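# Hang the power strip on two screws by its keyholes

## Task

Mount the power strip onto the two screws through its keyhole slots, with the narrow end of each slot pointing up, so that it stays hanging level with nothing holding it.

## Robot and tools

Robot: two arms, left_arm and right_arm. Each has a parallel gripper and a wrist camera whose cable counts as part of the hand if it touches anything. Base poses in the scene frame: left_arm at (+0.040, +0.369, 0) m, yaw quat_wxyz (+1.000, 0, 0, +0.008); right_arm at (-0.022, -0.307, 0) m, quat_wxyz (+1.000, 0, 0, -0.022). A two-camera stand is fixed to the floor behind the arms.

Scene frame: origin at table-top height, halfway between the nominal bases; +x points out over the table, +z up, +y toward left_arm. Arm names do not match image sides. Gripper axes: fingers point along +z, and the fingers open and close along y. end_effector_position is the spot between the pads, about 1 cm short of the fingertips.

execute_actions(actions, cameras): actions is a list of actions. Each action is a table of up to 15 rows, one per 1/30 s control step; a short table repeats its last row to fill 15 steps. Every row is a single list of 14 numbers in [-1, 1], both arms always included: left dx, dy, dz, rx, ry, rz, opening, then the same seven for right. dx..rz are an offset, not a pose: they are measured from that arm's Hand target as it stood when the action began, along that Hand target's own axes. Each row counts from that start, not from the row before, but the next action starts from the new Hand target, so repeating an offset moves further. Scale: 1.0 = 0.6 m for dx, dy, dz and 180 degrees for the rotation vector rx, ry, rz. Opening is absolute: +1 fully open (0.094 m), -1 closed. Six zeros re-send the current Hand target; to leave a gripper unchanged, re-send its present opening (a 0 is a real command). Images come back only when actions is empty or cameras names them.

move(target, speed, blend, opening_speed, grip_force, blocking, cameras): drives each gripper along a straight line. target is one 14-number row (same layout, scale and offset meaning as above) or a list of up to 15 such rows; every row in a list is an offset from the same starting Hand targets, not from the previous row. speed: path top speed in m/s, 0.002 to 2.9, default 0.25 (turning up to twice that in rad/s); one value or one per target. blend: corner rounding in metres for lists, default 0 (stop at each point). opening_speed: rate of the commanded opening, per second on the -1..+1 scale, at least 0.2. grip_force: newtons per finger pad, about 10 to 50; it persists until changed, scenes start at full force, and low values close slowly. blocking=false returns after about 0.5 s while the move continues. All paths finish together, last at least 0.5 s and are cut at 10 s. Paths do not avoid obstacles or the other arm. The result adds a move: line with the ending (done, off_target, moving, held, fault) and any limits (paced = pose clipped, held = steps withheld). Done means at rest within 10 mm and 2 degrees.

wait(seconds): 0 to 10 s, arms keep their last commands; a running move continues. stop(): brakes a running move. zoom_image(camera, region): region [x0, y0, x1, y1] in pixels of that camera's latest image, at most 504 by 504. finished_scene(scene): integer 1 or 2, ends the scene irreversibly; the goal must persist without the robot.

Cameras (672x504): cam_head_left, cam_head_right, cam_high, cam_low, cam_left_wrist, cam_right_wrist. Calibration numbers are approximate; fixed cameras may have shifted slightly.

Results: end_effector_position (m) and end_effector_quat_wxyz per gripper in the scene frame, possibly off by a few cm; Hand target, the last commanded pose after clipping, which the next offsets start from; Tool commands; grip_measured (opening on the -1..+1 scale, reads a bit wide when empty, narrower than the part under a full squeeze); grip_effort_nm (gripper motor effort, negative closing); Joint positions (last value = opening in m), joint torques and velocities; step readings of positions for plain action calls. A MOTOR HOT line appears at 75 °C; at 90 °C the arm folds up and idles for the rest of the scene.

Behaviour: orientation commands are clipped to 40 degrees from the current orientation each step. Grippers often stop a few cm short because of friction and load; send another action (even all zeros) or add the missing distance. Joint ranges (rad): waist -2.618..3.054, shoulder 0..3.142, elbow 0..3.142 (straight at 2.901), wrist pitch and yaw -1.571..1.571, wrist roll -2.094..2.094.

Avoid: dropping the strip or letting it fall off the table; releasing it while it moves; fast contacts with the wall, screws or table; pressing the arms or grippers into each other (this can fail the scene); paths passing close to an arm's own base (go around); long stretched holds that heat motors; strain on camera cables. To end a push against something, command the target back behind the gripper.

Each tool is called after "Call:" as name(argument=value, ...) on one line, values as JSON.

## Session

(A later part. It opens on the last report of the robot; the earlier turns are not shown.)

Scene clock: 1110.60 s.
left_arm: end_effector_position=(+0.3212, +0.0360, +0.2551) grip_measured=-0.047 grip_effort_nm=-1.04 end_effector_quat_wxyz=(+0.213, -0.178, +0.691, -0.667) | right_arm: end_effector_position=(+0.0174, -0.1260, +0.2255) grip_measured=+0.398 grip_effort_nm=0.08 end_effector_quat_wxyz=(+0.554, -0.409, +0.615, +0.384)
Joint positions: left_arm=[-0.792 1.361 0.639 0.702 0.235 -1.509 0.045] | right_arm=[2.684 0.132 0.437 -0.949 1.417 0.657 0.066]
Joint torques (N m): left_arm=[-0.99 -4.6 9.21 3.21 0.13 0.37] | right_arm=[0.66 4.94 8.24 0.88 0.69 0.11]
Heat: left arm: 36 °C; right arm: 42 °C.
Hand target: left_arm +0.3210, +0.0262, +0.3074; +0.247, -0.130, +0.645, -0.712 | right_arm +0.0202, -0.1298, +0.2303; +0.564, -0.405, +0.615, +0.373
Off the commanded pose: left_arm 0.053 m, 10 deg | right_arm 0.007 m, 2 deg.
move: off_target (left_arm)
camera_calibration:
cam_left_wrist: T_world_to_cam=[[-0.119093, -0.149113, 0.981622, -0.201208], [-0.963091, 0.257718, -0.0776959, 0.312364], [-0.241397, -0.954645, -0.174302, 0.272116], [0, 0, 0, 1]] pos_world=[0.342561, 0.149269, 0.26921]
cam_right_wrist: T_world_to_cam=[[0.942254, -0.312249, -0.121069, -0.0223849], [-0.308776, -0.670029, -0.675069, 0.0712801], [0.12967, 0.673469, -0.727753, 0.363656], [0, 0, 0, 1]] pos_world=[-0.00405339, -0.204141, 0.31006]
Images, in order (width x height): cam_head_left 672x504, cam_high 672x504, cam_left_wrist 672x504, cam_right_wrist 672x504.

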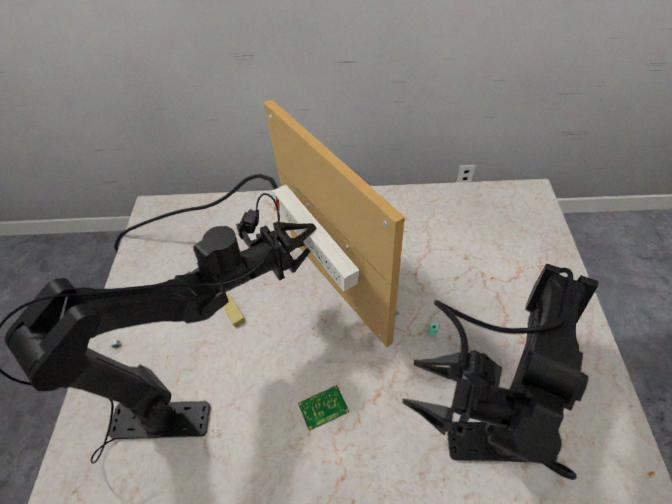

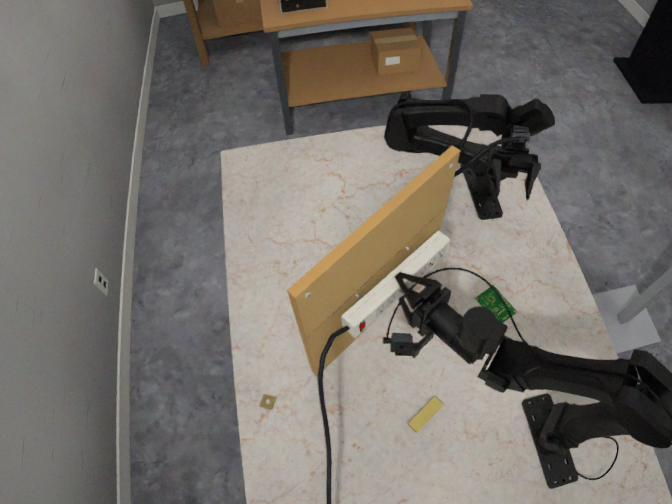

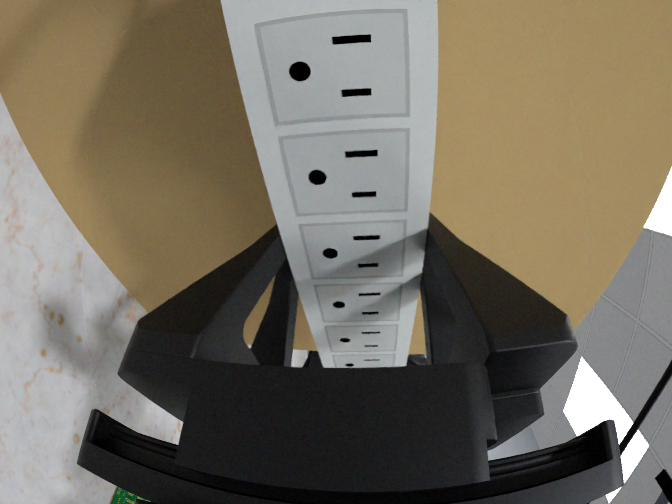

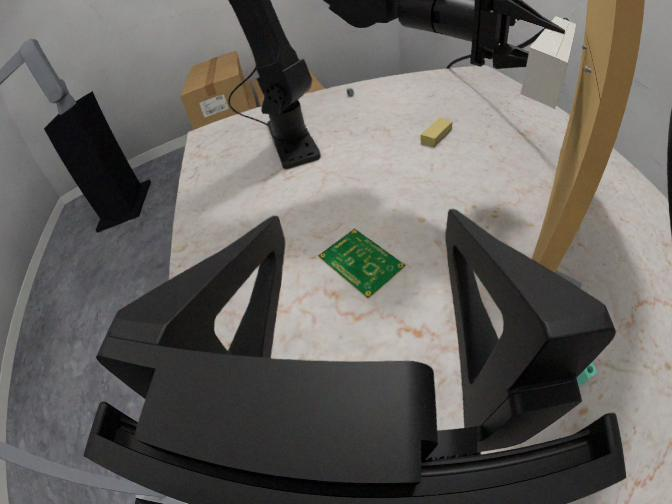

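Call:
move(target=[-0.0097,-0.0088,0,0.014,-0.011,-0.009,-1,0,0,0,0,0,0,0.4], speed=0.05, cameras=["cam_head_left","cam_high","cam_right_wrist"])

Call:
zoom_image(camera="cam_head_left", region=[270, 170, 380, 290])

Call:
zoom_image(camera="cam_high", region=[320, 210, 460, 350])

Call:
zoom_image(camera="cam_right_wrist", region=[500, 0, 640, 130])

Scene clock: 1159.10 s.
left_arm: end_effector_position=(+0.3274, +0.0367, +0.2661) grip_measured=-0.047 grip_effort_nm=-1.04 end_effector_quat_wxyz=(+0.224, -0.186, +0.668, -0.685) | right_arm: end_effector_position=(+0.0173, -0.1259, +0.2228) grip_measured=+0.398 grip_effort_nm=0.08 end_effector_quat_wxyz=(+0.555, -0.410, +0.617, +0.379)
Joint positions: left_arm=[-0.792 1.382 0.639 0.783 0.208 -1.535 0.045] | right_arm=[2.684 0.152 0.437 -0.977 1.418 0.699 0.066]
Joint torques (N m): left_arm=[-1.02 -4.79 8.51 3.2 0.09 0.25] | right_arm=[0.92 4.79 8.84 0.83 0.71 0.08]
Heat: left arm: 40 °C; right arm: 43 °C.
Hand target: left_arm +0.3250, +0.0295, +0.3134; +0.251, -0.146, +0.623, -0.727 | right_arm +0.0201, -0.1298, +0.2302; +0.564, -0.405, +0.615, +0.373
Off the commanded pose: left_arm 0.048 m, 9 deg | right_arm 0.009 m, 1 deg.
move: off_target (left_arm)
camera_calibration:
cam_right_wrist: T_world_to_cam=[[0.941173, -0.317892, -0.114624, -0.0245945], [-0.309192, -0.673216, -0.6717, 0.0683865], [0.136361, 0.667626, -0.731902, 0.361724], [0, 0, 0, 1]] pos_world=[-0.005033, -0.203276, 0.307863]
Images, in order (width x height): cam_head_left 672x504, cam_high 672x504, cam_right_wrist 672x504.

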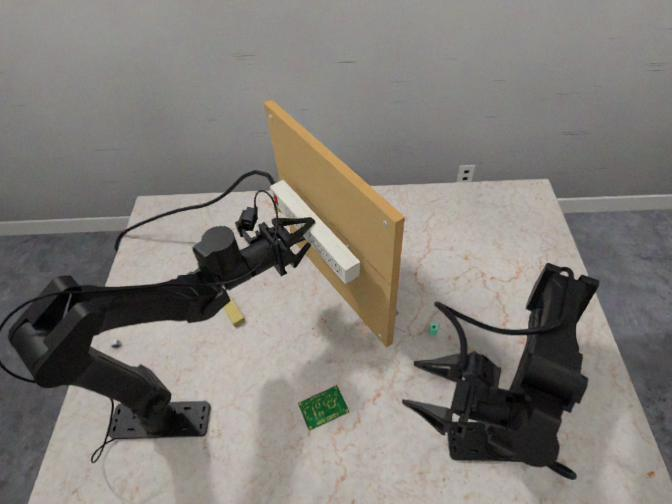

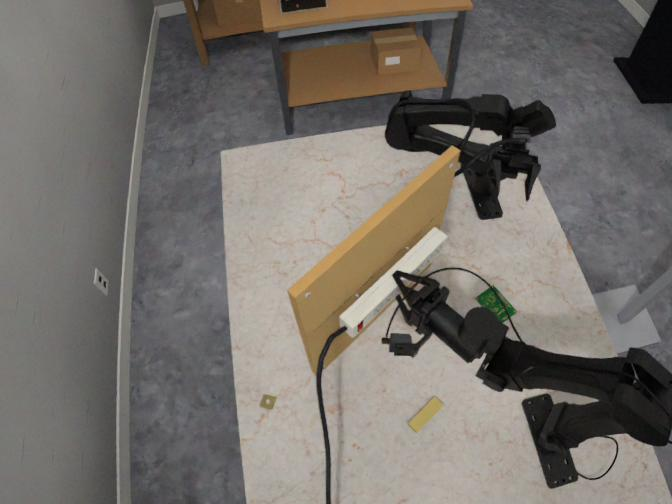

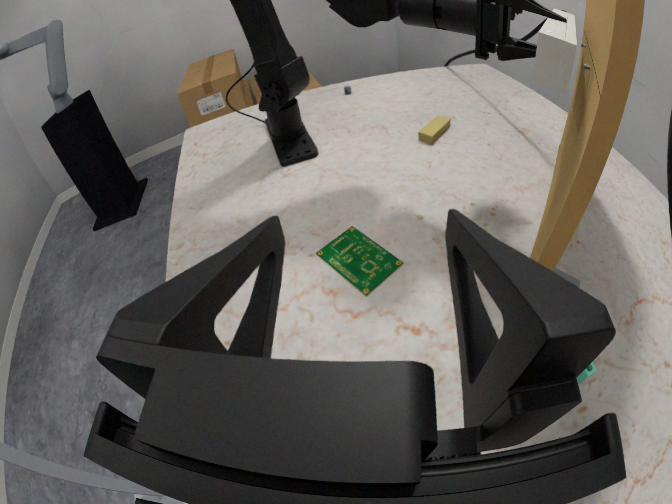

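Scaled by 4.200 from the camera's 672x504 image, which has a finer 960x720 frame.

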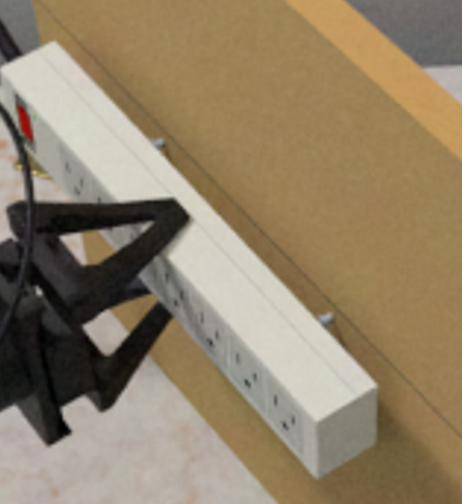

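Scaled by 3.600 from the camera's 672x504 image, which has a finer 960x720 frame.

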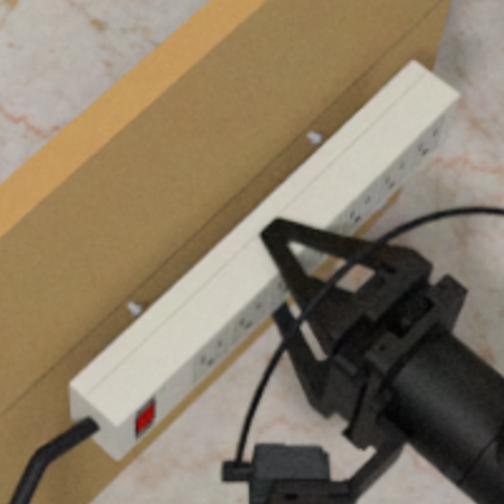

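Scaled by 3.600 from the camera's 672x504 image, which has a finer 960x720 frame.

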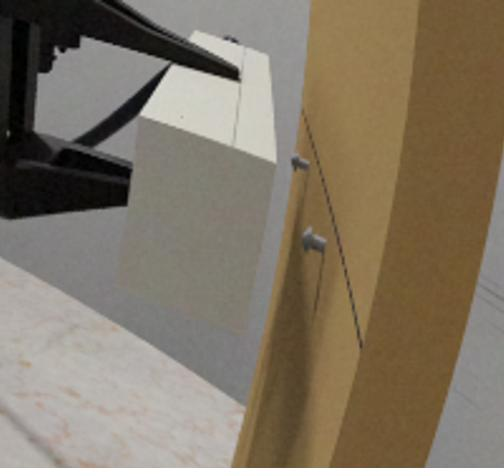

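Call:
move(target=[-0.0015,0.0115,-0.0015,0,0,-0.0085,-1,0,0,0,0,0,0,0.4], speed=0.05)

Scene clock: 1184.53 s.
left_arm: end_effector_position=(+0.3295, +0.0347, +0.2657) grip_measured=-0.047 grip_effort_nm=-1.04 end_effector_quat_wxyz=(+0.218, -0.192, +0.661, -0.692) | right_arm: end_effector_position=(+0.0178, -0.1261, +0.2225) grip_measured=+0.398 grip_effort_nm=0.08 end_effector_quat_wxyz=(+0.555, -0.409, +0.617, +0.379)
Joint positions: left_arm=[-0.792 1.404 0.639 0.82 0.207 -1.56 0.045] | right_arm=[2.684 0.152 0.437 -0.983 1.42 0.706 0.066]
Joint torques (N m): left_arm=[-0.58 -4.86 7.62 3.19 0.15 0.2] | right_arm=[0.94 4.98 8.92 0.84 0.68 0.14]
Heat: left arm: 43 °C; right arm: 43 °C.
Hand target: left_arm +0.3265, +0.0300, +0.3066; +0.241, -0.154, +0.621, -0.730 | right_arm +0.0202, -0.1298, +0.2303; +0.564, -0.406, +0.615, +0.373
Off the commanded pose: left_arm 0.041 m, 8 deg | right_arm 0.009 m, 1 deg.
move: off_target (left_arm)

Call:
move(target=[0.001,0.022,-0.003,-0.006,0,0,-1,0,0,0,0,0,0,0.4], speed=0.05)

Scene clock: 1191.57 s.
left_arm: end_effector_position=(+0.3318, +0.0324, +0.2610) grip_measured=-0.047 grip_effort_nm=-1.04 end_effector_quat_wxyz=(+0.218, -0.192, +0.661, -0.692) | right_arm: end_effector_position=(+0.0173, -0.1261, +0.2223) grip_measured=+0.398 grip_effort_nm=0.08 end_effector_quat_wxyz=(+0.554, -0.410, +0.617, +0.380)
Joint positions: left_arm=[-0.792 1.429 0.639 0.843 0.207 -1.56 0.045] | right_arm=[2.688 0.152 0.437 -0.987 1.42 0.711 0.066]
Joint torques (N m): left_arm=[-0.58 -5.03 6.15 3.11 0.14 0.27] | right_arm=[0.66 5.22 9.03 0.84 0.73 0.09]
Heat: left arm: 42 °C; right arm: 43 °C.
Hand target: left_arm +0.3272, +0.0296, +0.2931; +0.239, -0.157, +0.628, -0.724 | right_arm +0.0201, -0.1298, +0.2303; +0.564, -0.406, +0.615, +0.373
Off the commanded pose: left_arm 0.033 m, 7 deg | right_arm 0.009 m, 1 deg.
move: off_target (left_arm)

Call:
wait(seconds=0.1, cameras=["cam_head_left","cam_high","cam_right_wrist"])

Call:
zoom_image(camera="cam_head_left", region=[270, 170, 380, 290])

Call:
zoom_image(camera="cam_high", region=[320, 210, 460, 350])

Call:
zoom_image(camera="cam_right_wrist", region=[520, 0, 620, 100])

Scene clock: 1198.87 s.
left_arm: end_effector_position=(+0.3318, +0.0324, +0.2611) grip_measured=-0.047 grip_effort_nm=-1.04 end_effector_quat_wxyz=(+0.218, -0.192, +0.661, -0.692) | right_arm: end_effector_position=(+0.0173, -0.1261, +0.2223) grip_measured=+0.398 grip_effort_nm=0.08 end_effector_quat_wxyz=(+0.554, -0.410, +0.617, +0.380)
Joint positions: left_arm=[-0.792 1.429 0.639 0.843 0.207 -1.56 0.045] | right_arm=[2.688 0.152 0.437 -0.987 1.42 0.711 0.066]
Joint torques (N m): left_arm=[-0.55 -5.01 6.15 3.14 0.14 0.27] | right_arm=[0.84 5.42 8.91 0.81 0.7 0.14]
Heat: left arm: 41 °C; right arm: 43 °C.
Hand target: left_arm +0.3272, +0.0297, +0.2932; +0.239, -0.157, +0.628, -0.724 | right_arm +0.0201, -0.1298, +0.2303; +0.564, -0.406, +0.615, +0.373
Tool commands: left_gripper/opening=-1.0 right_gripper/opening=+0.4
Off the commanded pose: left_arm 0.033 m, 7 deg | right_arm 0.009 m, 1 deg.
wait: 0.10 s; at rest from the start
camera_calibration:
cam_right_wrist: T_world_to_cam=[[0.941399, -0.316325, -0.117078, -0.0240502], [-0.309672, -0.672988, -0.671707, 0.0679511], [0.133686, 0.6686, -0.731507, 0.36149], [0, 0, 0, 1]] pos_world=[-0.00464269, -0.20357, 0.30726]
Images, in order (width x height): cam_head_left 672x504, cam_high 672x504, cam_right_wrist 672x504.

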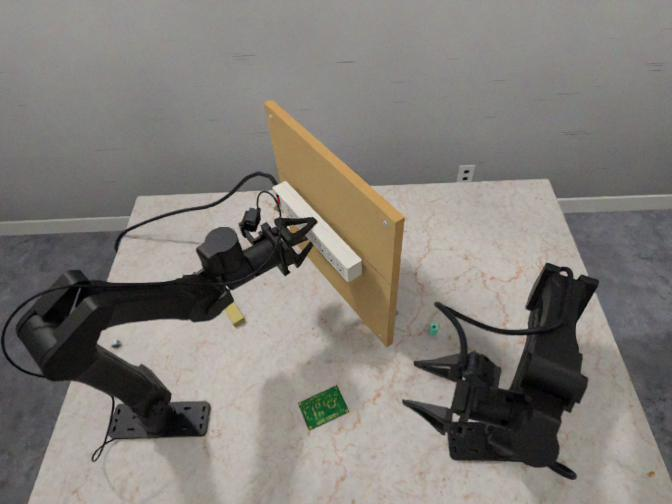

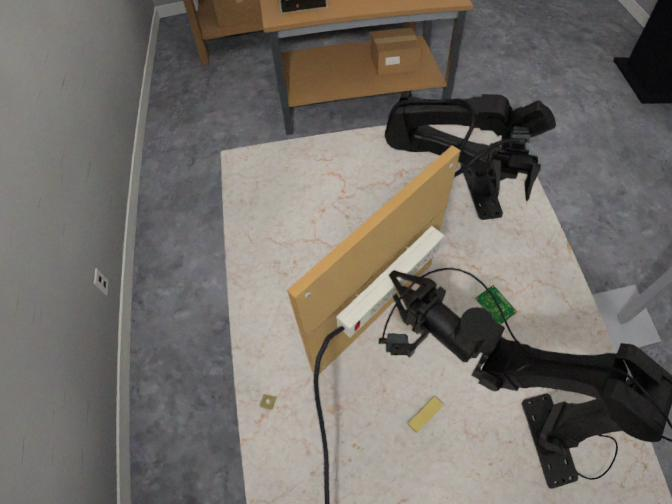

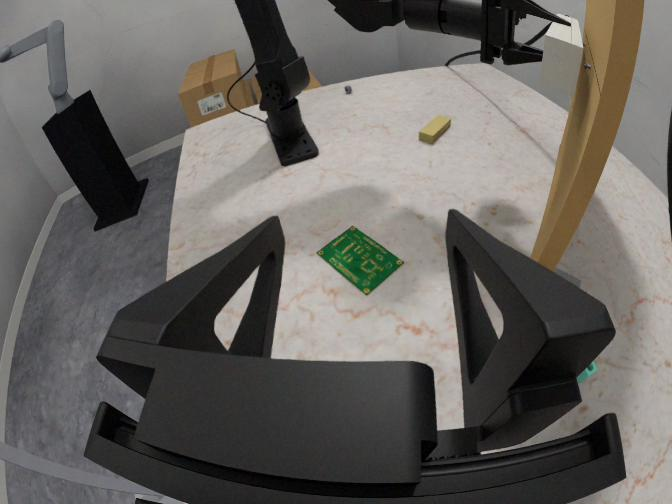

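Scaled by 4.200 from the camera's 672x504 image, which has a finer 960x720 frame.

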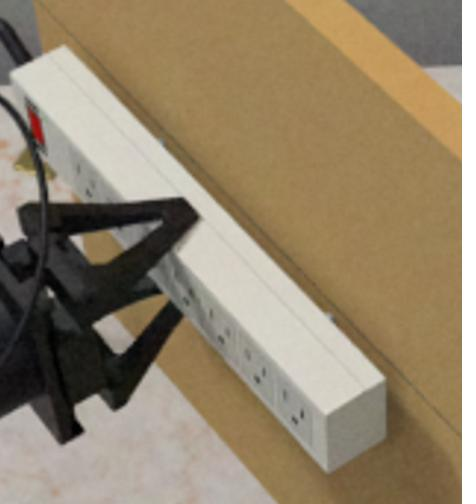

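Scaled by 3.600 from the camera's 672x504 image, which has a finer 960x720 frame.

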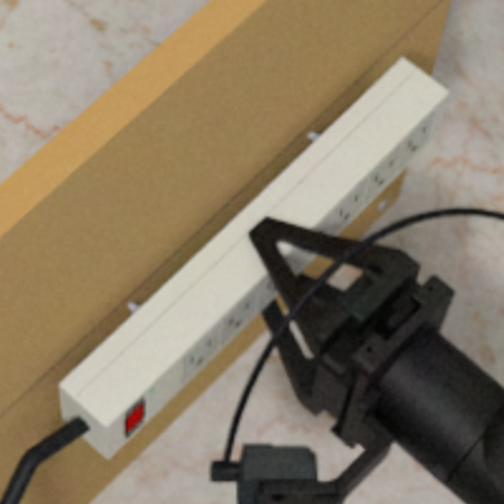

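Scaled by 5.040 from the camera's 672x504 image, which has a finer 960x720 frame.

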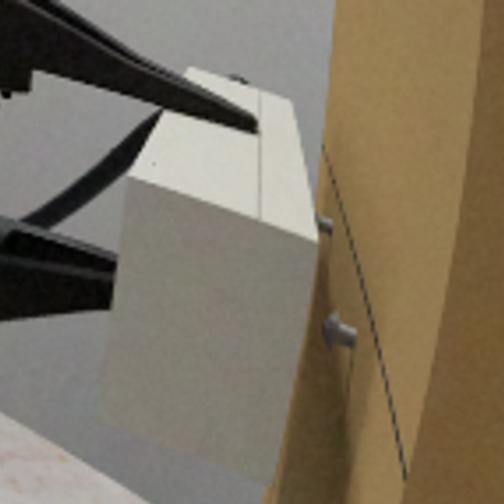

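Call:
move(target=[0.003,0.015,-0.006,0,0,0,-1,0,0,0,0,0,0,0.4], speed=0.05)

Scene clock: 1227.03 s.
left_arm: end_effector_position=(+0.3310, +0.0332, +0.2555) grip_measured=-0.047 grip_effort_nm=-1.04 end_effector_quat_wxyz=(+0.219, -0.191, +0.659, -0.694) | right_arm: end_effector_position=(+0.0173, -0.1261, +0.2232) grip_measured=+0.398 grip_effort_nm=0.08 end_effector_quat_wxyz=(+0.554, -0.410, +0.617, +0.379)
Joint positions: left_arm=[-0.792 1.445 0.616 0.89 0.207 -1.56 0.045] | right_arm=[2.688 0.162 0.443 -0.995 1.421 0.722 0.066]
Joint torques (N m): left_arm=[-0.81 -5.01 5.52 3.15 0.11 0.26] | right_arm=[0.81 4.85 8.76 0.81 0.69 0.1]
Heat: left arm: 41 °C; right arm: 43 °C.
Hand target: left_arm +0.3251, +0.0308, +0.2837; +0.239, -0.156, +0.627, -0.724 | right_arm +0.0201, -0.1298, +0.2303; +0.564, -0.406, +0.615, +0.373
Off the commanded pose: left_arm 0.029 m, 7 deg | right_arm 0.008 m, 1 deg.
move: off_target (left_arm)

Call:
move(target=[0.001,-0.004,0.02,-0.004,0,0,-1,0,0,0,0,0,0,0.4], speed=0.04, cameras=["cam_head_left","cam_high","cam_right_wrist"])

Call:
zoom_image(camera="cam_head_left", region=[270, 170, 380, 290])

Call:
zoom_image(camera="cam_high", region=[320, 210, 460, 350])

Call:
zoom_image(camera="cam_right_wrist", region=[520, 0, 620, 100])

Scene clock: 1240.70 s.
left_arm: end_effector_position=(+0.3299, +0.0289, +0.2455) grip_measured=-0.047 grip_effort_nm=-1.04 end_effector_quat_wxyz=(+0.213, -0.194, +0.668, -0.686) | right_arm: end_effector_position=(+0.0175, -0.1261, +0.2231) grip_measured=+0.398 grip_effort_nm=0.08 end_effector_quat_wxyz=(+0.554, -0.409, +0.617, +0.380)
Joint positions: left_arm=[-0.803 1.463 0.616 0.88 0.201 -1.56 0.045] | right_arm=[2.688 0.162 0.443 -0.997 1.422 0.725 0.066]
Joint torques (N m): left_arm=[-0.88 -5.18 8.87 2.8 0.04 0.3] | right_arm=[0.68 4.92 8.66 0.8 0.74 0.1]
Heat: left arm: 41 °C; right arm: 43 °C.
Hand target: left_arm +0.3305, +0.0207, +0.2879; +0.238, -0.158, +0.632, -0.720 | right_arm +0.0201, -0.1297, +0.2303; +0.564, -0.405, +0.615, +0.373
Off the commanded pose: left_arm 0.043 m, 8 deg | right_arm 0.009 m, 1 deg.
move: off_target (left_arm)
camera_calibration:
cam_right_wrist: T_world_to_cam=[[0.94066, -0.318528, -0.117041, -0.0244105], [-0.311337, -0.672835, -0.671091, 0.0683844], [0.135012, 0.667707, -0.732078, 0.362153], [0, 0, 0, 1]] pos_world=[-0.00464243, -0.203576, 0.30816]
Images, in order (width x height): cam_head_left 672x504, cam_high 672x504, cam_right_wrist 672x504.

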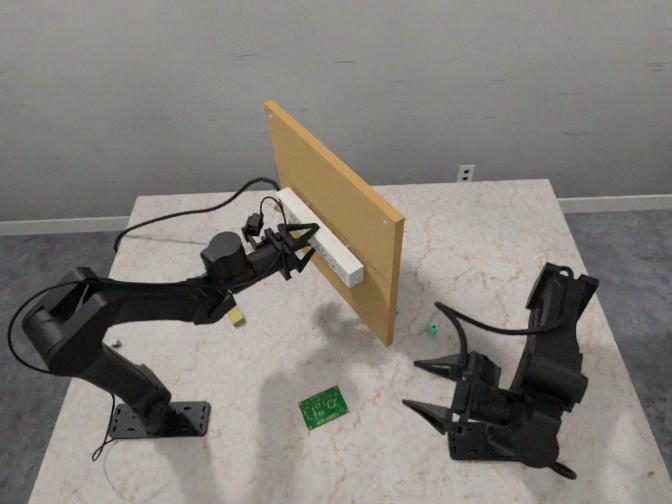

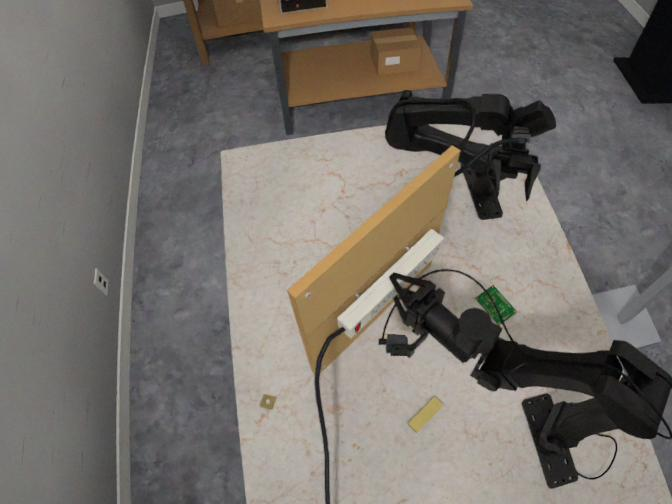

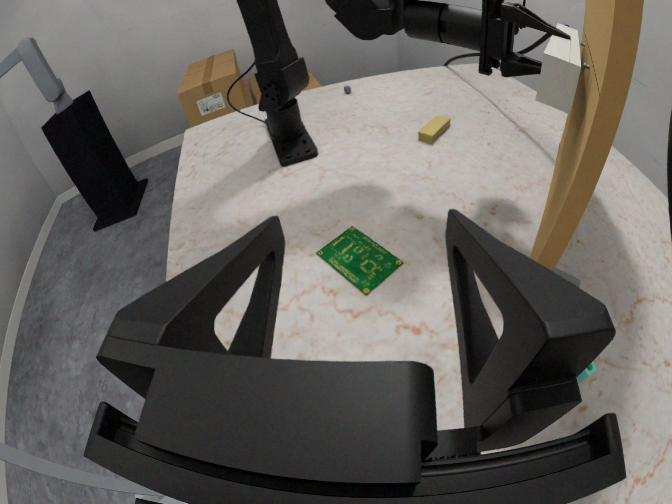

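Scaled by 4.200 from the camera's 672x504 image, which has a finer 960x720 frame.

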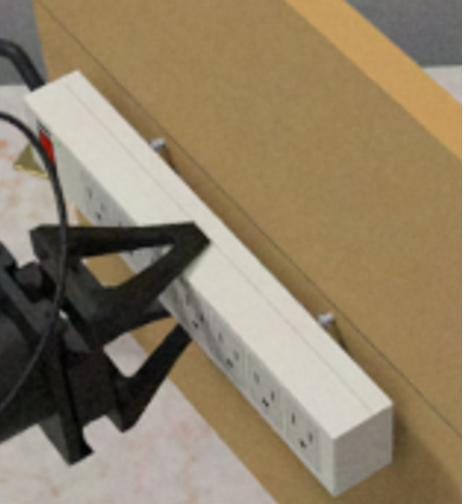

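Scaled by 3.600 from the camera's 672x504 image, which has a finer 960x720 frame.

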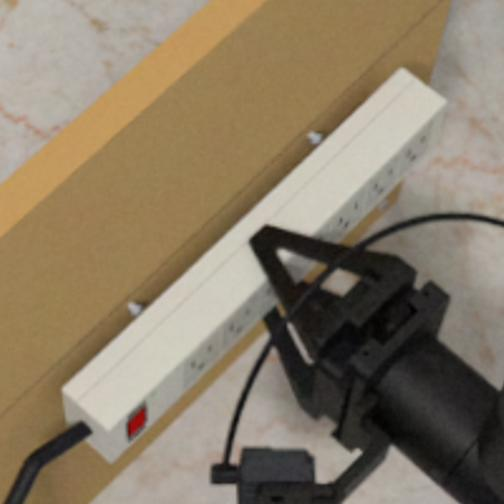

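Scaled by 5.040 from the camera's 672x504 image, which has a finer 960x720 frame.

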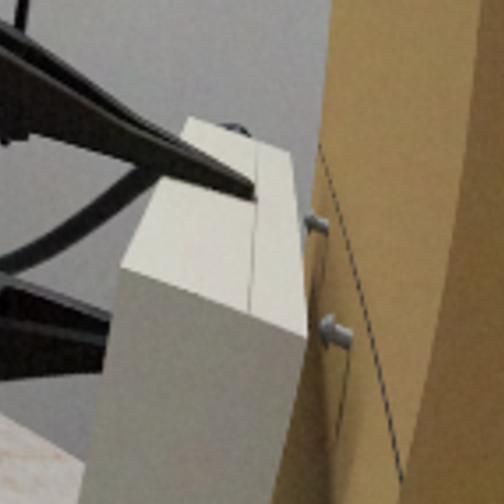

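Call:
move(target=[0,-0.02,0,0,0,0,-1,0,0,0,0,0,0,0.4], speed=0.05)

Scene clock: 1250.00 s.
left_arm: end_effector_position=(+0.3322, +0.0267, +0.2443) grip_measured=-0.047 grip_effort_nm=-1.04 end_effector_quat_wxyz=(+0.209, -0.200, +0.676, -0.678) | right_arm: end_effector_position=(+0.0175, -0.1262, +0.2230) grip_measured=+0.398 grip_effort_nm=0.08 end_effector_quat_wxyz=(+0.554, -0.409, +0.617, +0.380)
Joint positions: left_arm=[-0.805 1.459 0.64 0.825 0.196 -1.56 0.045] | right_arm=[2.688 0.162 0.443 -0.998 1.422 0.726 0.066]
Joint torques (N m): left_arm=[-0.92 -7.92 8.73 2.79 0.08 0.31] | right_arm=[0.85 5.24 8.79 0.83 0.71 0.11]
Heat: left arm: 41 °C; right arm: 43 °C.
Hand target: left_arm +0.3288, +0.0217, +0.2998; +0.238, -0.158, +0.632, -0.720 | right_arm +0.0201, -0.1297, +0.2303; +0.564, -0.406, +0.615, +0.373
Off the commanded pose: left_arm 0.056 m, 9 deg | right_arm 0.009 m, 1 deg.
move: off_target (left_arm)

Call:
move(target=[0,-0.015,-0.006,0,0,0,-1,0,0,0,0,0,0,0.4], speed=0.05)

Scene clock: 1254.63 s.
left_arm: end_effector_position=(+0.3289, +0.0306, +0.2505) grip_measured=-0.047 grip_effort_nm=-1.04 end_effector_quat_wxyz=(+0.209, -0.201, +0.677, -0.676) | right_arm: end_effector_position=(+0.0176, -0.1262, +0.2230) grip_measured=+0.398 grip_effort_nm=0.08 end_effector_quat_wxyz=(+0.554, -0.409, +0.617, +0.380)
Joint positions: left_arm=[-0.805 1.419 0.64 0.78 0.195 -1.56 0.045] | right_arm=[2.688 0.162 0.443 -0.998 1.422 0.727 0.066]
Joint torques (N m): left_arm=[-0.8 -7.73 9.11 2.82 0.11 0.3] | right_arm=[0.84 4.86 8.77 0.79 0.7 0.11]
Heat: left arm: 41 °C; right arm: 43 °C.
Hand target: left_arm +0.3256, +0.0255, +0.3081; +0.238, -0.158, +0.632, -0.720 | right_arm +0.0201, -0.1298, +0.2304; +0.564, -0.405, +0.615, +0.373
Off the commanded pose: left_arm 0.058 m, 9 deg | right_arm 0.008 m, 1 deg.
move: off_target (left_arm)

Call:
move(target=[0,-0.011,0.004,0,0,0,-1,0,0,0,0,0,0,0.4], speed=0.05)

Scene clock: 1262.57 s.
left_arm: end_effector_position=(+0.3303, +0.0299, +0.2599) grip_measured=-0.047 grip_effort_nm=-1.04 end_effector_quat_wxyz=(+0.211, -0.201, +0.676, -0.677) | right_arm: end_effector_position=(+0.0176, -0.1262, +0.2230) grip_measured=+0.398 grip_effort_nm=0.08 end_effector_quat_wxyz=(+0.554, -0.409, +0.617, +0.380)
Joint positions: left_arm=[-0.805 1.405 0.666 0.745 0.191 -1.56 0.045] | right_arm=[2.688 0.162 0.443 -0.998 1.422 0.727 0.066]
Joint torques (N m): left_arm=[-0.98 -7.2 9.14 2.86 0.13 0.3] | right_arm=[0.87 4.94 8.62 0.82 0.68 0.11]
Heat: left arm: 42 °C; right arm: 43 °C.
Hand target: left_arm +0.3259, +0.0241, +0.3152; +0.238, -0.158, +0.632, -0.720 | right_arm +0.0201, -0.1298, +0.2304; +0.564, -0.406, +0.615, +0.373
Off the commanded pose: left_arm 0.055 m, 9 deg | right_arm 0.009 m, 1 deg.
move: off_target (left_arm)

Call:
wait(seconds=0.1, cameras=["cam_head_left","cam_high","cam_right_wrist"])

Call:
zoom_image(camera="cam_head_left", region=[270, 170, 380, 290])

Call:
zoom_image(camera="cam_high", region=[320, 210, 460, 350])

Call:
zoom_image(camera="cam_right_wrist", region=[520, 0, 620, 100])

Scene clock: 1273.67 s.
left_arm: end_effector_position=(+0.3303, +0.0299, +0.2598) grip_measured=-0.047 grip_effort_nm=-1.04 end_effector_quat_wxyz=(+0.211, -0.201, +0.676, -0.677) | right_arm: end_effector_position=(+0.0176, -0.1262, +0.2230) grip_measured=+0.398 grip_effort_nm=0.08 end_effector_quat_wxyz=(+0.554, -0.409, +0.617, +0.380)
Joint positions: left_arm=[-0.805 1.405 0.666 0.745 0.191 -1.56 0.045] | right_arm=[2.688 0.162 0.443 -0.998 1.422 0.727 0.066]
Joint torques (N m): left_arm=[-1.06 -7.31 9.06 2.85 0.12 0.31] | right_arm=[0.69 5.19 8.85 0.8 0.74 0.11]
Heat: left arm: 42 °C; right arm: 43 °C.
Hand target: left_arm +0.3259, +0.0241, +0.3151; +0.238, -0.158, +0.632, -0.720 | right_arm +0.0201, -0.1298, +0.2304; +0.564, -0.406, +0.615, +0.373
Tool commands: left_gripper/opening=-1.0 right_gripper/opening=+0.4
Off the commanded pose: left_arm 0.056 m, 9 deg | right_arm 0.009 m, 1 deg.
wait: 0.10 s; at rest from the start
camera_calibration:
cam_right_wrist: T_world_to_cam=[[0.940526, -0.318922, -0.117044, -0.0245965], [-0.311606, -0.672635, -0.671166, 0.0684114], [0.135322, 0.667721, -0.732008, 0.362049], [0, 0, 0, 1]] pos_world=[-0.00454208, -0.203576, 0.30806]
Images, in order (width x height): cam_head_left 672x504, cam_high 672x504, cam_right_wrist 672x504.

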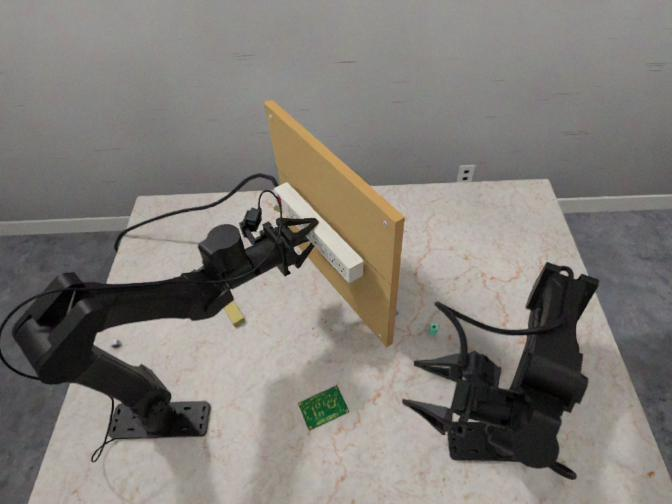

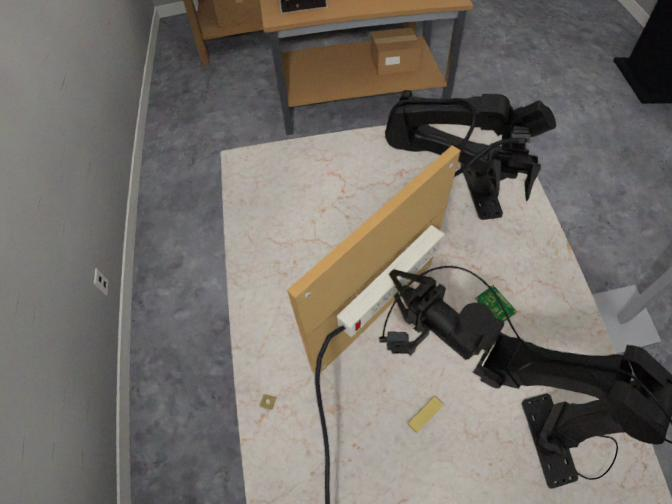

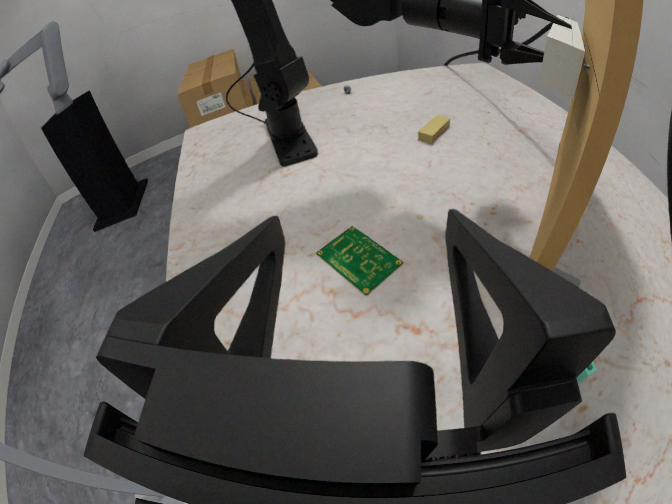

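Scaled by 4.200 from the camera's 672x504 image, which has a finer 960x720 frame.

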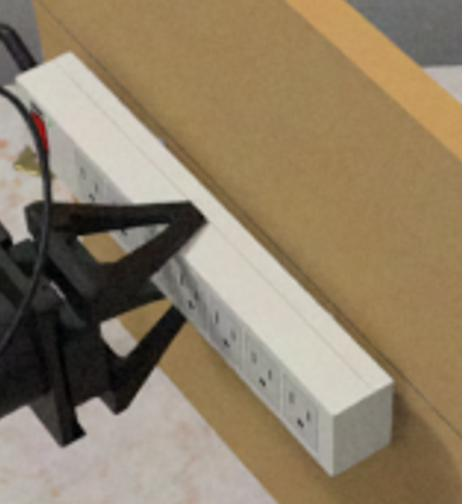

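Scaled by 3.600 from the camera's 672x504 image, which has a finer 960x720 frame.

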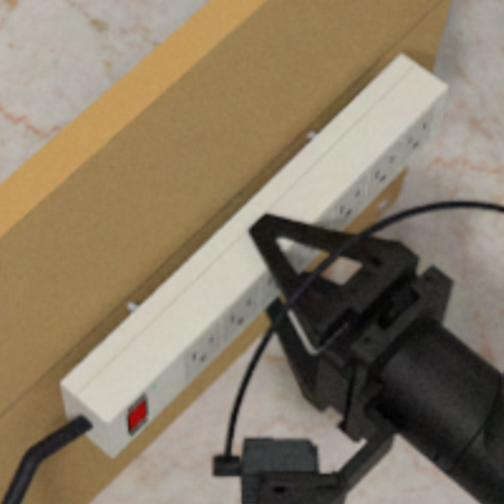

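Scaled by 5.040 from the camera's 672x504 image, which has a finer 960x720 frame.

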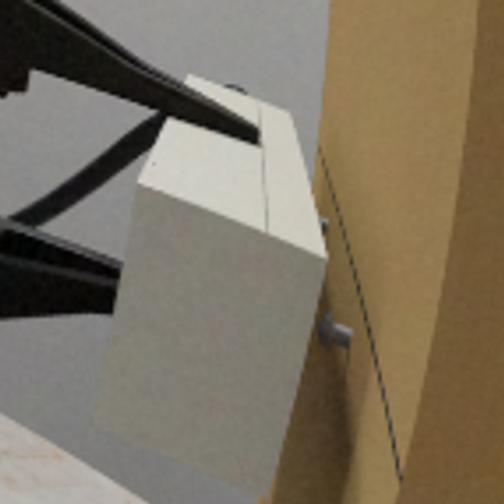

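Call:
move(target=[0,0,0.013,0.004,0,0.003,-1,0,0,0,0,0,0,0.4], speed=0.05)

Scene clock: 1301.70 s.
left_arm: end_effector_position=(+0.3316, +0.0261, +0.2665) grip_measured=-0.047 grip_effort_nm=-1.04 end_effector_quat_wxyz=(+0.214, -0.198, +0.672, -0.681) | right_arm: end_effector_position=(+0.0176, -0.1262, +0.2230) grip_measured=+0.398 grip_effort_nm=0.08 end_effector_quat_wxyz=(+0.554, -0.409, +0.617, +0.380)
Joint positions: left_arm=[-0.811 1.413 0.688 0.744 0.186 -1.557 0.045] | right_arm=[2.688 0.162 0.443 -0.998 1.422 0.727 0.066]
Joint torques (N m): left_arm=[-1.02 -5.15 9.07 3.11 0.11 0.33] | right_arm=[0.88 5.19 8.79 0.82 0.69 0.09]
Heat: left arm: 43 °C; right arm: 43 °C.
Hand target: left_arm +0.3301, +0.0176, +0.3161; +0.243, -0.153, +0.628, -0.723 | right_arm +0.0201, -0.1298, +0.2304; +0.564, -0.406, +0.615, +0.373
Off the commanded pose: left_arm 0.051 m, 9 deg | right_arm 0.009 m, 1 deg.
move: off_target (left_arm)

Call:
move(target=[0,0.006,0.012,0,0,0,-1,0,0,0,0,0,0,0.4], speed=0.04)

Scene clock: 1314.47 s.
left_arm: end_effector_position=(+0.3355, +0.0207, +0.2623) grip_measured=-0.047 grip_effort_nm=-1.04 end_effector_quat_wxyz=(+0.213, -0.199, +0.674, -0.679) | right_arm: end_effector_position=(+0.0176, -0.1262, +0.2230) grip_measured=+0.398 grip_effort_nm=0.08 end_effector_quat_wxyz=(+0.554, -0.409, +0.617, +0.380)
Joint positions: left_arm=[-0.815 1.445 0.704 0.753 0.182 -1.556 0.045] | right_arm=[2.688 0.162 0.443 -0.998 1.422 0.727 0.066]
Joint torques (N m): left_arm=[-1.05 -5.22 9.17 3.21 0.11 0.35] | right_arm=[0.84 5.12 8.76 0.86 0.69 0.1]
Heat: left arm: 43 °C; right arm: 43 °C.
Hand target: left_arm +0.3344, +0.0112, +0.3139; +0.243, -0.153, +0.628, -0.723 | right_arm +0.0201, -0.1298, +0.2304; +0.564, -0.406, +0.615, +0.373
Off the commanded pose: left_arm 0.052 m, 10 deg | right_arm 0.009 m, 1 deg.
move: off_target (left_arm)

Call:
wait(seconds=0.1, cameras=["cam_head_left","cam_right_wrist"])

Call:
zoom_image(camera="cam_head_left", region=[270, 170, 380, 290])

Call:
zoom_image(camera="cam_right_wrist", region=[520, 0, 620, 100])

Scene clock: 1322.33 s.
left_arm: end_effector_position=(+0.3355, +0.0207, +0.2623) grip_measured=-0.047 grip_effort_nm=-1.04 end_effector_quat_wxyz=(+0.213, -0.199, +0.674, -0.679) | right_arm: end_effector_position=(+0.0176, -0.1262, +0.2230) grip_measured=+0.398 grip_effort_nm=0.08 end_effector_quat_wxyz=(+0.554, -0.409, +0.617, +0.380)
Joint positions: left_arm=[-0.815 1.445 0.704 0.753 0.182 -1.556 0.045] | right_arm=[2.688 0.162 0.443 -0.998 1.422 0.727 0.066]
Joint torques (N m): left_arm=[-1.02 -5.29 9.11 3.18 0.11 0.35] | right_arm=[0.84 5.05 8.91 0.85 0.68 0.07]
Heat: left arm: 43 °C; right arm: 43 °C.
Hand target: left_arm +0.3344, +0.0112, +0.3139; +0.243, -0.153, +0.628, -0.723 | right_arm +0.0201, -0.1298, +0.2304; +0.564, -0.406, +0.615, +0.373
Tool commands: left_gripper/opening=-1.0 right_gripper/opening=+0.4
Off the commanded pose: left_arm 0.052 m, 10 deg | right_arm 0.009 m, 1 deg.
wait: 0.10 s; at rest from the start
camera_calibration:
cam_right_wrist: T_world_to_cam=[[0.940526, -0.318922, -0.117044, -0.0245965], [-0.311606, -0.672635, -0.671166, 0.0684114], [0.135322, 0.667721, -0.732008, 0.362049], [0, 0, 0, 1]] pos_world=[-0.00454208, -0.203576, 0.30806]
Images, in order (width x height): cam_head_left 672x504, cam_right_wrist 672x504.

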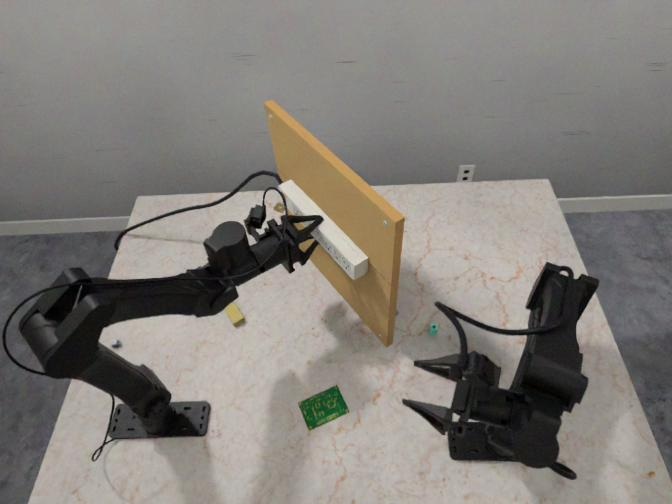

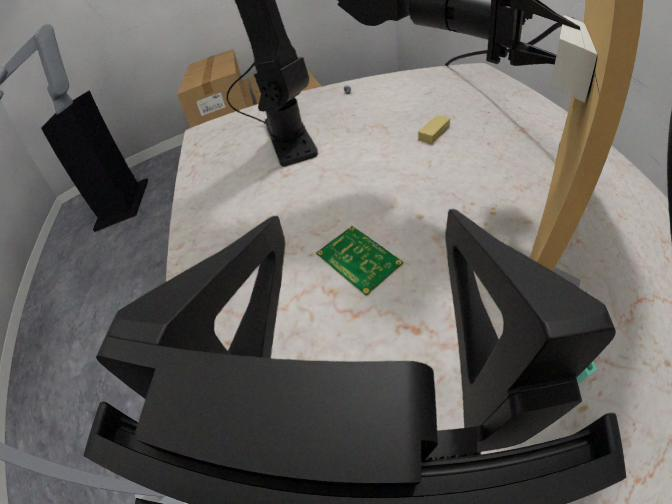

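Scaled by 4.200 from the camera's 672x504 image, which has a finer 960x720 frame.

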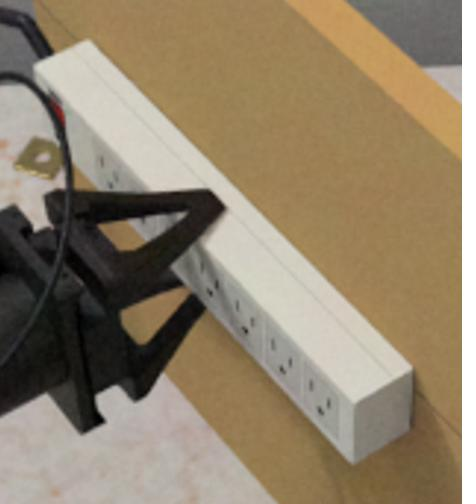

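Scaled by 5.040 from the camera's 672x504 image, which has a finer 960x720 frame.

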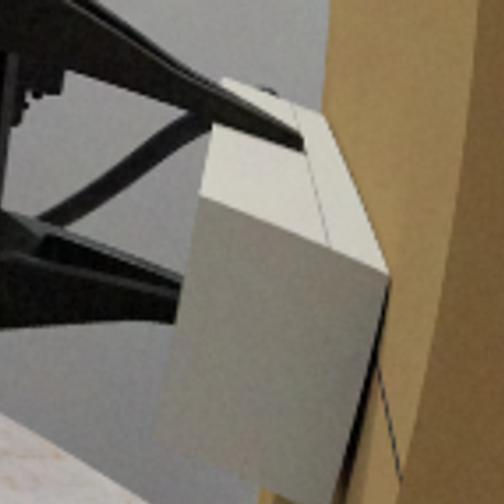

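Call:
move(target=[0,0.03,0,0,0,0,-1,0,0,0,0,0,0,0.4], speed=0.03)

Scene clock: 1330.53 s.
left_arm: end_effector_position=(+0.3372, +0.0190, +0.2623) grip_measured=-0.047 grip_effort_nm=-1.04 end_effector_quat_wxyz=(+0.217, -0.194, +0.663, -0.690) | right_arm: end_effector_position=(+0.0176, -0.1262, +0.2230) grip_measured=+0.398 grip_effort_nm=0.08 end_effector_quat_wxyz=(+0.554, -0.409, +0.617, +0.380)
Joint positions: left_arm=[-0.814 1.476 0.692 0.831 0.185 -1.558 0.045] | right_arm=[2.688 0.162 0.443 -0.998 1.422 0.727 0.066]
Joint torques (N m): left_arm=[-0.87 -3.41 8.02 3.18 0.12 0.38] | right_arm=[0.73 5 8.69 0.83 0.71 0.11]
Heat: left arm: 43 °C; right arm: 43 °C.
Hand target: left_arm +0.3373, +0.0096, +0.2962; +0.243, -0.153, +0.628, -0.723 | right_arm +0.0201, -0.1298, +0.2304; +0.564, -0.406, +0.615, +0.373
Off the commanded pose: left_arm 0.035 m, 8 deg | right_arm 0.009 m, 1 deg.
move: off_target (left_arm)

Call:
move(target=[0,0.025,-0.006,0,0,0,-1,0,0,0,0,0,0,0.4], speed=0.03)

Call:
move(target=[0,0.015,-0.006,0,0,0,-1,0,0,0,0,0,0,0.4], speed=0.03, cameras=["cam_head_left","cam_right_wrist"])

Call:
zoom_image(camera="cam_right_wrist", region=[520, 0, 620, 100])

Call:
zoom_image(camera="cam_head_left", region=[270, 170, 380, 290])

Scene clock: 1340.00 s.
left_arm: end_effector_position=(+0.3371, +0.0196, +0.2605) grip_measured=-0.047 grip_effort_nm=-1.04 end_effector_quat_wxyz=(+0.221, -0.188, +0.649, -0.703) | right_arm: end_effector_position=(+0.0176, -0.1262, +0.2230) grip_measured=+0.398 grip_effort_nm=0.08 end_effector_quat_wxyz=(+0.554, -0.409, +0.617, +0.380)
Joint positions: left_arm=[-0.811 1.509 0.664 0.933 0.19 -1.565 0.045] | right_arm=[2.688 0.162 0.443 -0.998 1.422 0.727 0.066]
Joint torques (N m): left_arm=[-0.62 -2.86 7.49 2.9 0.11 0.43] | right_arm=[0.81 5.09 8.8 0.8 0.71 0.09]
Heat: left arm: 44 °C; right arm: 43 °C.
Hand target: left_arm +0.3378, +0.0113, +0.2808; +0.243, -0.154, +0.628, -0.723 | right_arm +0.0201, -0.1298, +0.2304; +0.564, -0.406, +0.615, +0.373
Off the commanded pose: left_arm 0.022 m, 6 deg | right_arm 0.009 m, 1 deg.
move: off_target (left_arm)

Scene clock: 1340.93 s.
left_arm: end_effector_position=(+0.3364, +0.0202, +0.2592) grip_measured=-0.047 grip_effort_nm=-1.04 end_effector_quat_wxyz=(-0.223, +0.184, -0.639, +0.713) | right_arm: end_effector_position=(+0.0176, -0.1262, +0.2230) grip_measured=+0.398 grip_effort_nm=0.08 end_effector_quat_wxyz=(+0.554, -0.409, +0.617, +0.380)
Joint positions: left_arm=[-0.81 1.534 0.644 1.009 0.193 -1.571 0.045] | right_arm=[2.688 0.162 0.443 -0.998 1.422 0.727 0.066]
Joint torques (N m): left_arm=[-0.38 -3.02 6.9 2.6 0.11 0.48] | right_arm=[0.76 4.98 8.84 0.81 0.74 0.12]
Heat: left arm: 44 °C; right arm: 43 °C.
Hand target: left_arm +0.3373, +0.0134, +0.2713; -0.243, +0.153, -0.628, +0.723 | right_arm +0.0201, -0.1298, +0.2304; +0.564, -0.406, +0.615, +0.373
Off the commanded pose: left_arm 0.014 m, 4 deg | right_arm 0.009 m, 1 deg.
move: off_target (left_arm)
camera_calibration:
cam_right_wrist: T_world_to_cam=[[0.940526, -0.318922, -0.117044, -0.0245965], [-0.311606, -0.672635, -0.671166, 0.0684114], [0.135322, 0.667721, -0.732008, 0.362049], [0, 0, 0, 1]] pos_world=[-0.00454208, -0.203576, 0.30806]
Images, in order (width x height): cam_head_left 672x504, cam_right_wrist 672x504.

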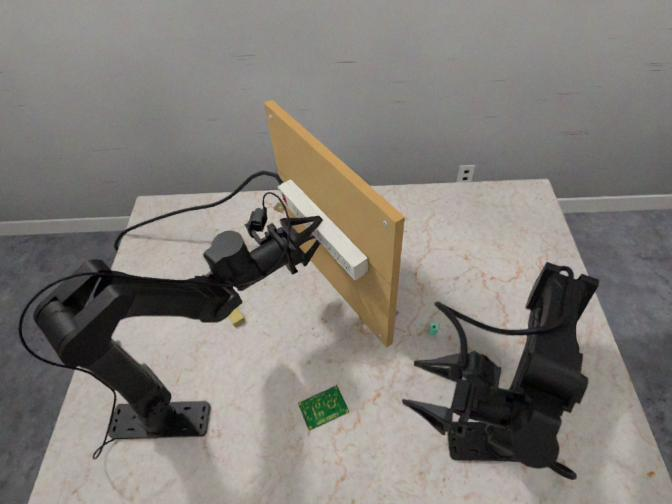

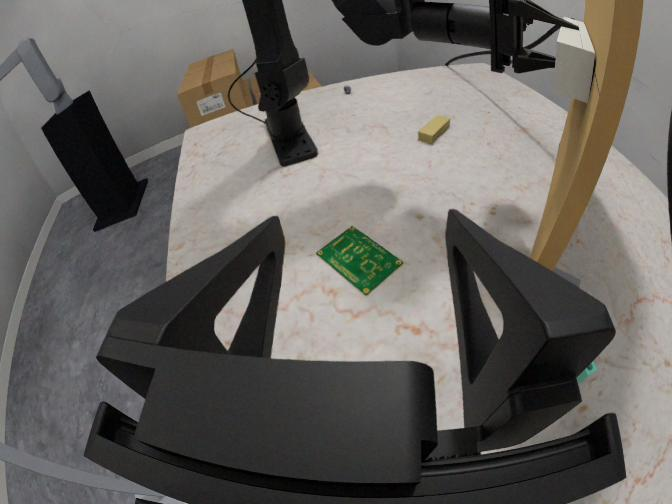

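Scaled by 5.040 from the camera's 672x504 image, which has a finer 960x720 frame.

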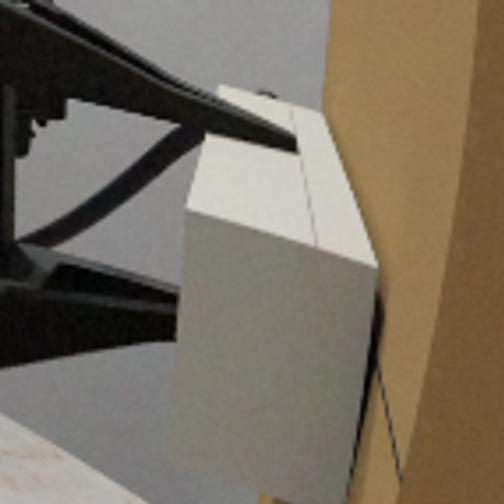

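Scaled by 4.200 from the camera's 672x504 image, which has a finer 960x720 frame.

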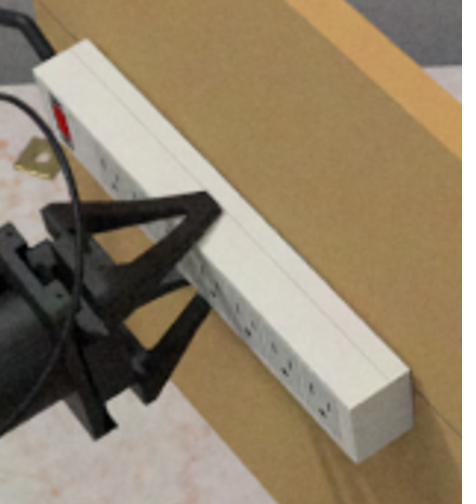

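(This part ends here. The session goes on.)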